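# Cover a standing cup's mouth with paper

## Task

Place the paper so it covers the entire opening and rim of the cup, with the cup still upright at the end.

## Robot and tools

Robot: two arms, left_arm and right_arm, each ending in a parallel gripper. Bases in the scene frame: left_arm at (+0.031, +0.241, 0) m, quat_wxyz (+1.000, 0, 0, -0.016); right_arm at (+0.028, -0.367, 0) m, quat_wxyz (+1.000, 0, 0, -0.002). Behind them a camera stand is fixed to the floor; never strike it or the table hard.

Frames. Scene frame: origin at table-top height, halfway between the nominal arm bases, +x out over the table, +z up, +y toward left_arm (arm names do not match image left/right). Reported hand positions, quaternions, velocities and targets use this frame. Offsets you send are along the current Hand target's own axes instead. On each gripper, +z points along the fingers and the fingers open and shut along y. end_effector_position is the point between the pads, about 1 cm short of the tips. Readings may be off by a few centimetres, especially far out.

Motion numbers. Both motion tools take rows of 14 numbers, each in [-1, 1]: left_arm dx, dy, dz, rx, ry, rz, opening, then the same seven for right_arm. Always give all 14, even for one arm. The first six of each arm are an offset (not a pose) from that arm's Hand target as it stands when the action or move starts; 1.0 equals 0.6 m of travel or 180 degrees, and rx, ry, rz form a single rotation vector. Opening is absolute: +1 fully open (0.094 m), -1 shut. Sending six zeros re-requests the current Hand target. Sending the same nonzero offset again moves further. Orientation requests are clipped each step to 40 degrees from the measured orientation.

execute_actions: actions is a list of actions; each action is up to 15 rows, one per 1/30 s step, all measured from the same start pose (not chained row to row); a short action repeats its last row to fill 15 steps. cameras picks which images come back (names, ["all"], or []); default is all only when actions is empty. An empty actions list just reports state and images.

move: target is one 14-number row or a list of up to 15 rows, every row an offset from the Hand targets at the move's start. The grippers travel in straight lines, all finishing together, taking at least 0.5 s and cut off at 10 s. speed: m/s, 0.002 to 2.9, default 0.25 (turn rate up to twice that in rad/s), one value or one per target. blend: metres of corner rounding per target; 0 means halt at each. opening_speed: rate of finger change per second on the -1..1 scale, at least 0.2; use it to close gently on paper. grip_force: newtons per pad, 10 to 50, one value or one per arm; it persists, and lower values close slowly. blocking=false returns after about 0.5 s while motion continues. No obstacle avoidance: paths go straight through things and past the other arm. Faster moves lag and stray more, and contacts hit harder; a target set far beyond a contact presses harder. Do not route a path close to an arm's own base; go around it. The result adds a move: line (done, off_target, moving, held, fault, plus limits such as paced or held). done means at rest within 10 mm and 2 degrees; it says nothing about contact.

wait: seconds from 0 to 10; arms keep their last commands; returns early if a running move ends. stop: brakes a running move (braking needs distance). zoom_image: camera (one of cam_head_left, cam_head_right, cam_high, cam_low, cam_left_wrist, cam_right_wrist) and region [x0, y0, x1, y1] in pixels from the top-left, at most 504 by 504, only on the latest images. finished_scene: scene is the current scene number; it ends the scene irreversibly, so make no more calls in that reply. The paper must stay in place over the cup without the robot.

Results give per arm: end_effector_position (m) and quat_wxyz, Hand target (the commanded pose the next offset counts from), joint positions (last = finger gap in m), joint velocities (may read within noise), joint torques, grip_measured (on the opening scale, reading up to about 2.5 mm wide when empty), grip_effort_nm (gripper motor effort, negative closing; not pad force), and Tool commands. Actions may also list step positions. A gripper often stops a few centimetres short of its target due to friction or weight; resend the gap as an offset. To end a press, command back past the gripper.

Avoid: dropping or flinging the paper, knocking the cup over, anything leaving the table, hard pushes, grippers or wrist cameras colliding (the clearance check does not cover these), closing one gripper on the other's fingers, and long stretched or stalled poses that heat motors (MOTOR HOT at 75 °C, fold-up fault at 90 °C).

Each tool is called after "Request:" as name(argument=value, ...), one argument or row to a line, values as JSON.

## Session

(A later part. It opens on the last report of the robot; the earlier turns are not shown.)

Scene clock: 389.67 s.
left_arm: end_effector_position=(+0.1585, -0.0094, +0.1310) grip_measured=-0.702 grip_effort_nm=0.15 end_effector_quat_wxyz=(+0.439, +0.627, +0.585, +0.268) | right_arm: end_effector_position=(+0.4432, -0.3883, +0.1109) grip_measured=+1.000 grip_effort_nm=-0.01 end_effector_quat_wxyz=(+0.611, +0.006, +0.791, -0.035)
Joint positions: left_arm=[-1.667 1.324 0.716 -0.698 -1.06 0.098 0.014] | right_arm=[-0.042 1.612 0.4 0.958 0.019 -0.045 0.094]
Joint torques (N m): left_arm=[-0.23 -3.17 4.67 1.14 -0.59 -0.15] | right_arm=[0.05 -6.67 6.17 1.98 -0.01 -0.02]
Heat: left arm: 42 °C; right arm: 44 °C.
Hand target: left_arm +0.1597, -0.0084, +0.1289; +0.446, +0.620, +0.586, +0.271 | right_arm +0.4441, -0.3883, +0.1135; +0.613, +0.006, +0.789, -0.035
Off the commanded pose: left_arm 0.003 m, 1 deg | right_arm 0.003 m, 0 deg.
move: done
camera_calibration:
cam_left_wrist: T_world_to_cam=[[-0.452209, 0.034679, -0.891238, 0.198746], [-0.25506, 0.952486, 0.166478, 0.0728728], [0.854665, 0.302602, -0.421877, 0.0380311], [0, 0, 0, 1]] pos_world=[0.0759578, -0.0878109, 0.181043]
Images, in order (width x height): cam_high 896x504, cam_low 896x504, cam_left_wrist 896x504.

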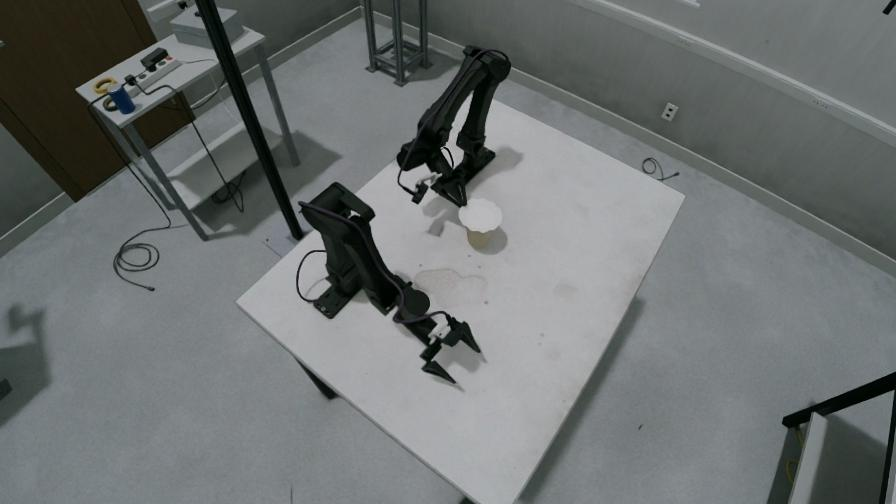

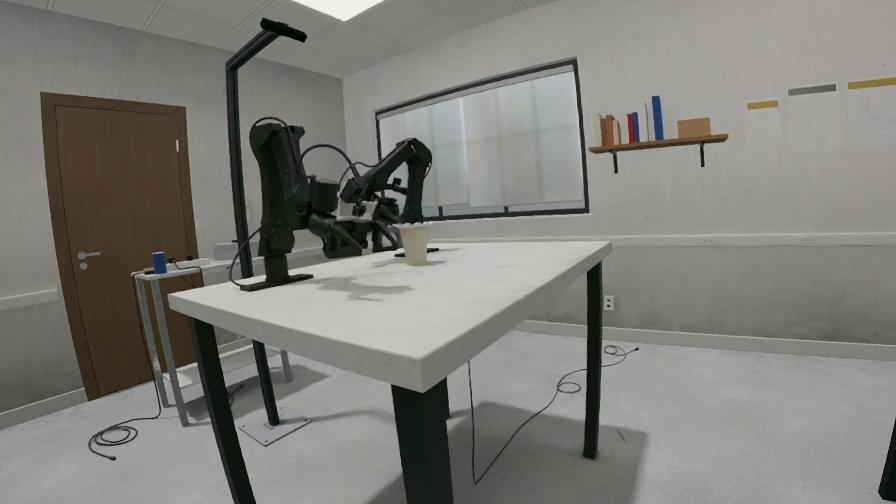

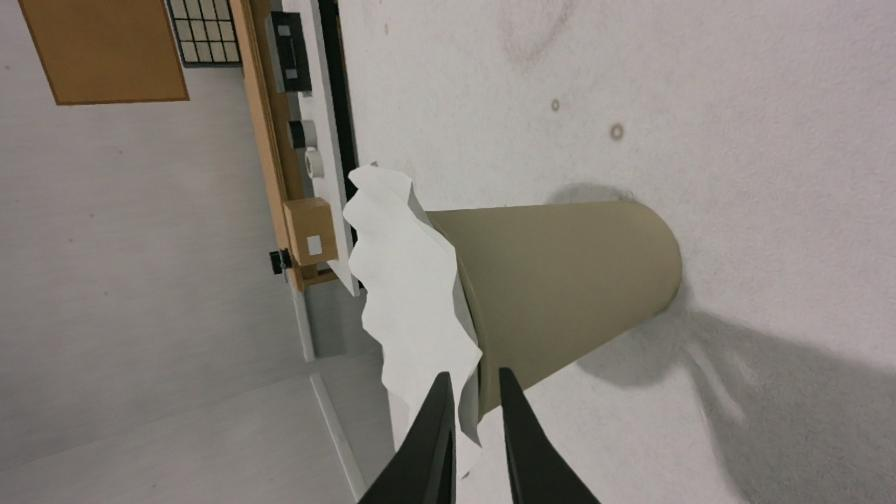

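Request:
move(
  target=[
    [0, 0, 0, 0, 0, 0, -0.5, 0, 0, 0, 0, 0, 0, 1],
    [0, 0, -0.12, 0, 0, 0, -0.5, 0, 0, 0, 0, 0, 0, 1],
  ],
  speed=0.08,
  opening_speed=0.3,
  cameras=["all"],
)

Request:
zoom_image(
  camera="cam_low",
  region=[370, 190, 470, 270],
)

Request:
zoom_image(
  camera="cam_high",
  region=[430, 150, 550, 260],
)

Request:
zoom_image(
  camera="cam_head_right",
  region=[340, 210, 480, 330],
)

Scene clock: 402.47 s.
left_arm: end_effector_position=(+0.1013, +0.0148, +0.1553) grip_measured=-0.502 grip_effort_nm=0.15 end_effector_quat_wxyz=(+0.437, +0.626, +0.583, +0.279) | right_arm: end_effector_position=(+0.4432, -0.3883, +0.1109) grip_measured=+1.000 grip_effort_nm=-0.01 end_effector_quat_wxyz=(+0.611, +0.006, +0.791, -0.035)
Joint positions: left_arm=[-1.97 1.443 0.899 -1.353 -1.061 -0.552 0.023] | right_arm=[-0.042 1.612 0.4 0.958 0.019 -0.045 0.094]
Joint torques (N m): left_arm=[-0.66 -3.26 8.5 -0.18 -0.52 -0.23] | right_arm=[0.06 -6.65 6.17 1.98 0 -0.02]
Heat: left arm: 42 °C; right arm: 44 °C.
Hand target: left_arm +0.0979, +0.0086, +0.1617; +0.446, +0.620, +0.585, +0.270 | right_arm +0.4441, -0.3883, +0.1135; +0.613, +0.006, +0.789, -0.035
Off the commanded pose: left_arm 0.009 m, 2 deg | right_arm 0.003 m, 0 deg.
move: done
camera_calibration:
cam_left_wrist: T_world_to_cam=[[-0.438888, 0.043727, -0.897477, 0.193132], [-0.266234, 0.947636, 0.176366, 0.0309265], [0.858194, 0.316344, -0.404265, 0.0865475], [0, 0, 0, 1]] pos_world=[0.0187227, -0.065131, 0.202866]

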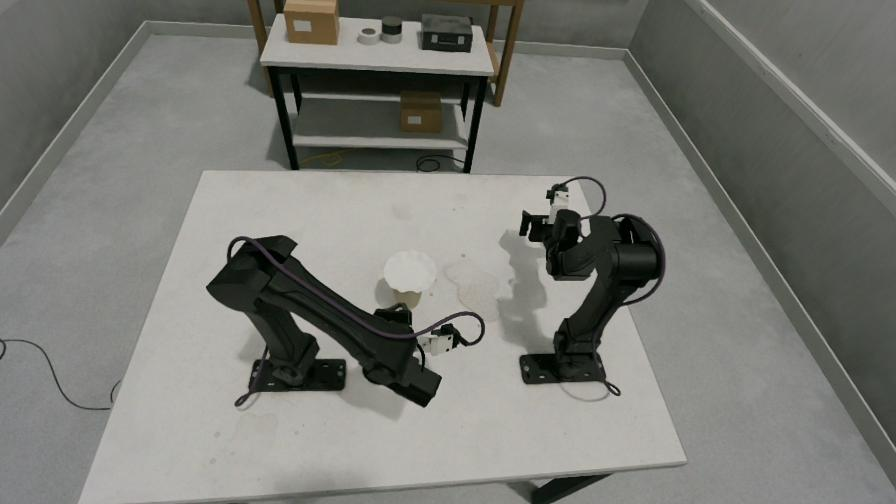

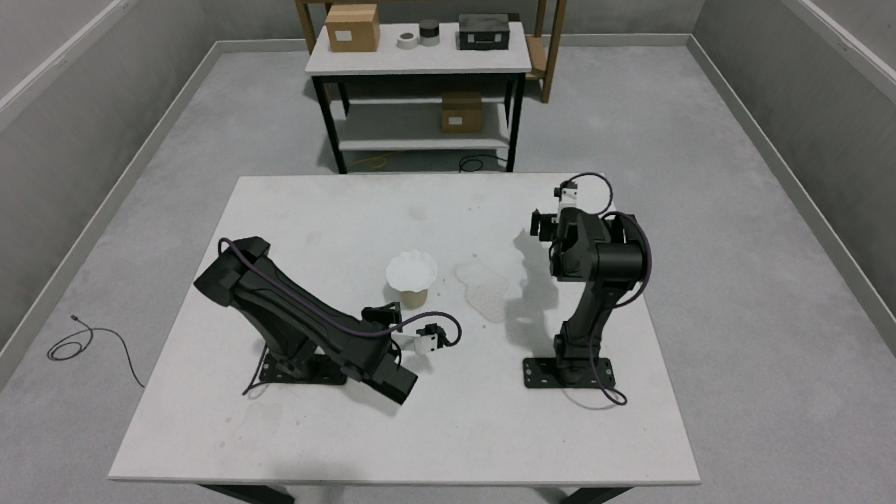

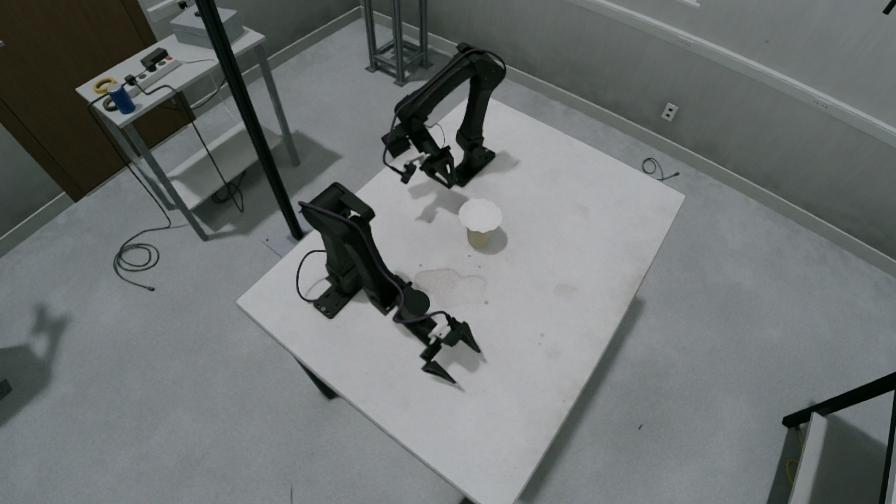

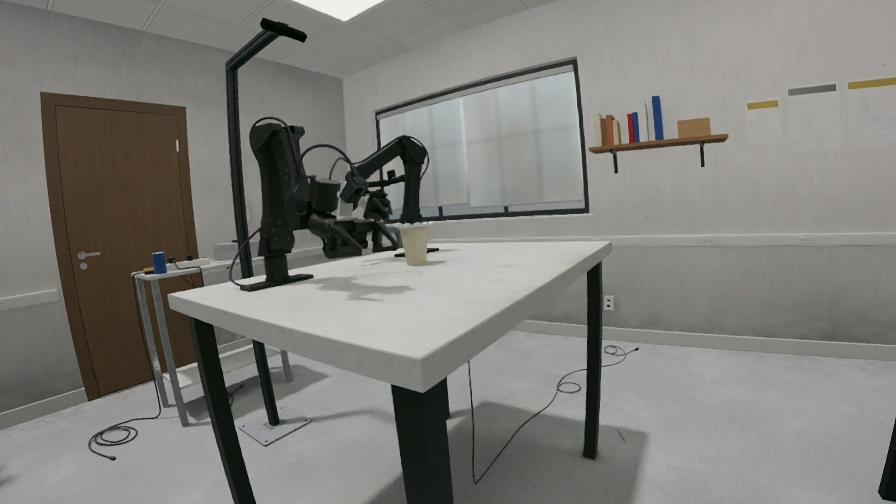

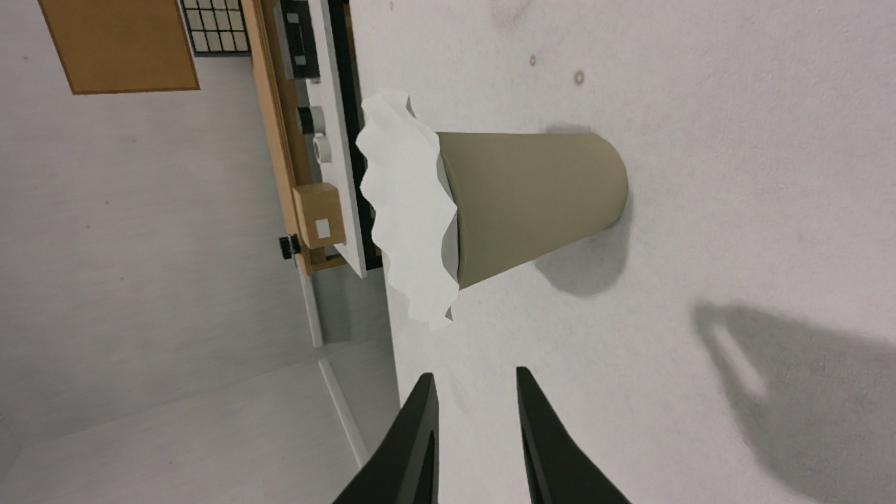

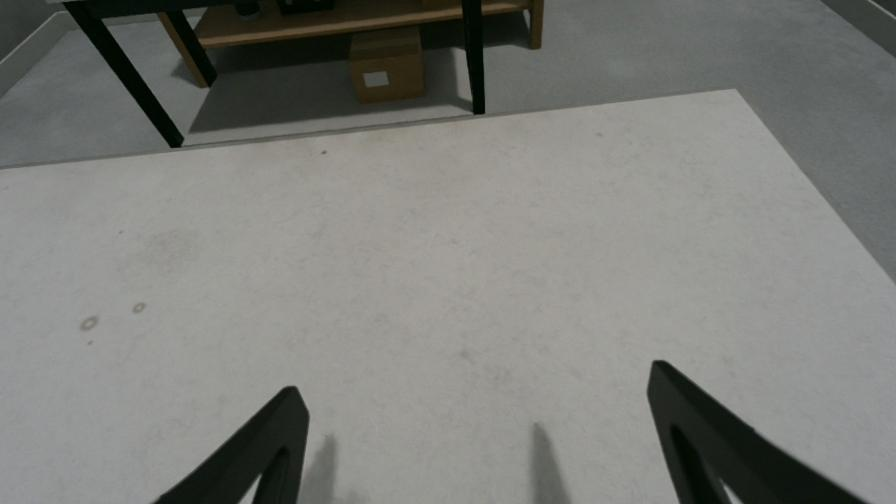

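Scaled by 5.040 from the camera's 896x504 image, which has a finer 1280x720 frame.

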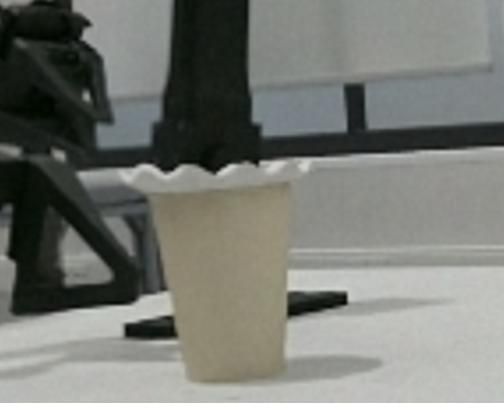

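Scaled by 4.200 from the camera's 896x504 image, which has a finer 1280x720 frame.

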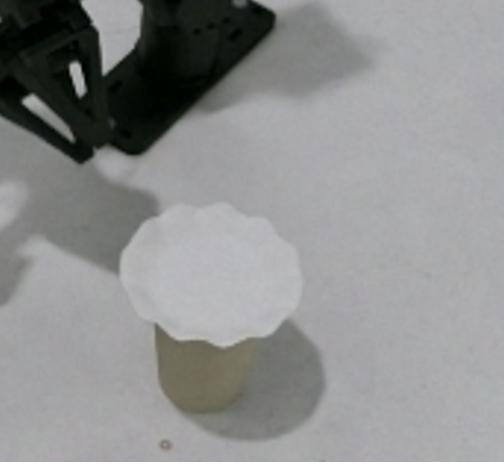

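Scaled by 3.600 from the camera's 896x504 image, which has a finer 1280x720 frame.

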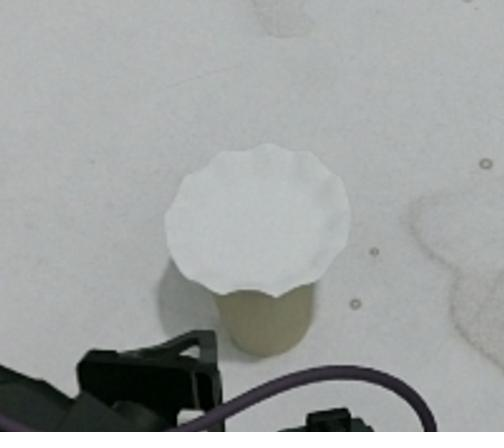

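Request:
finished_scene(
  scene=1,
)

The scene is finished: the task was done.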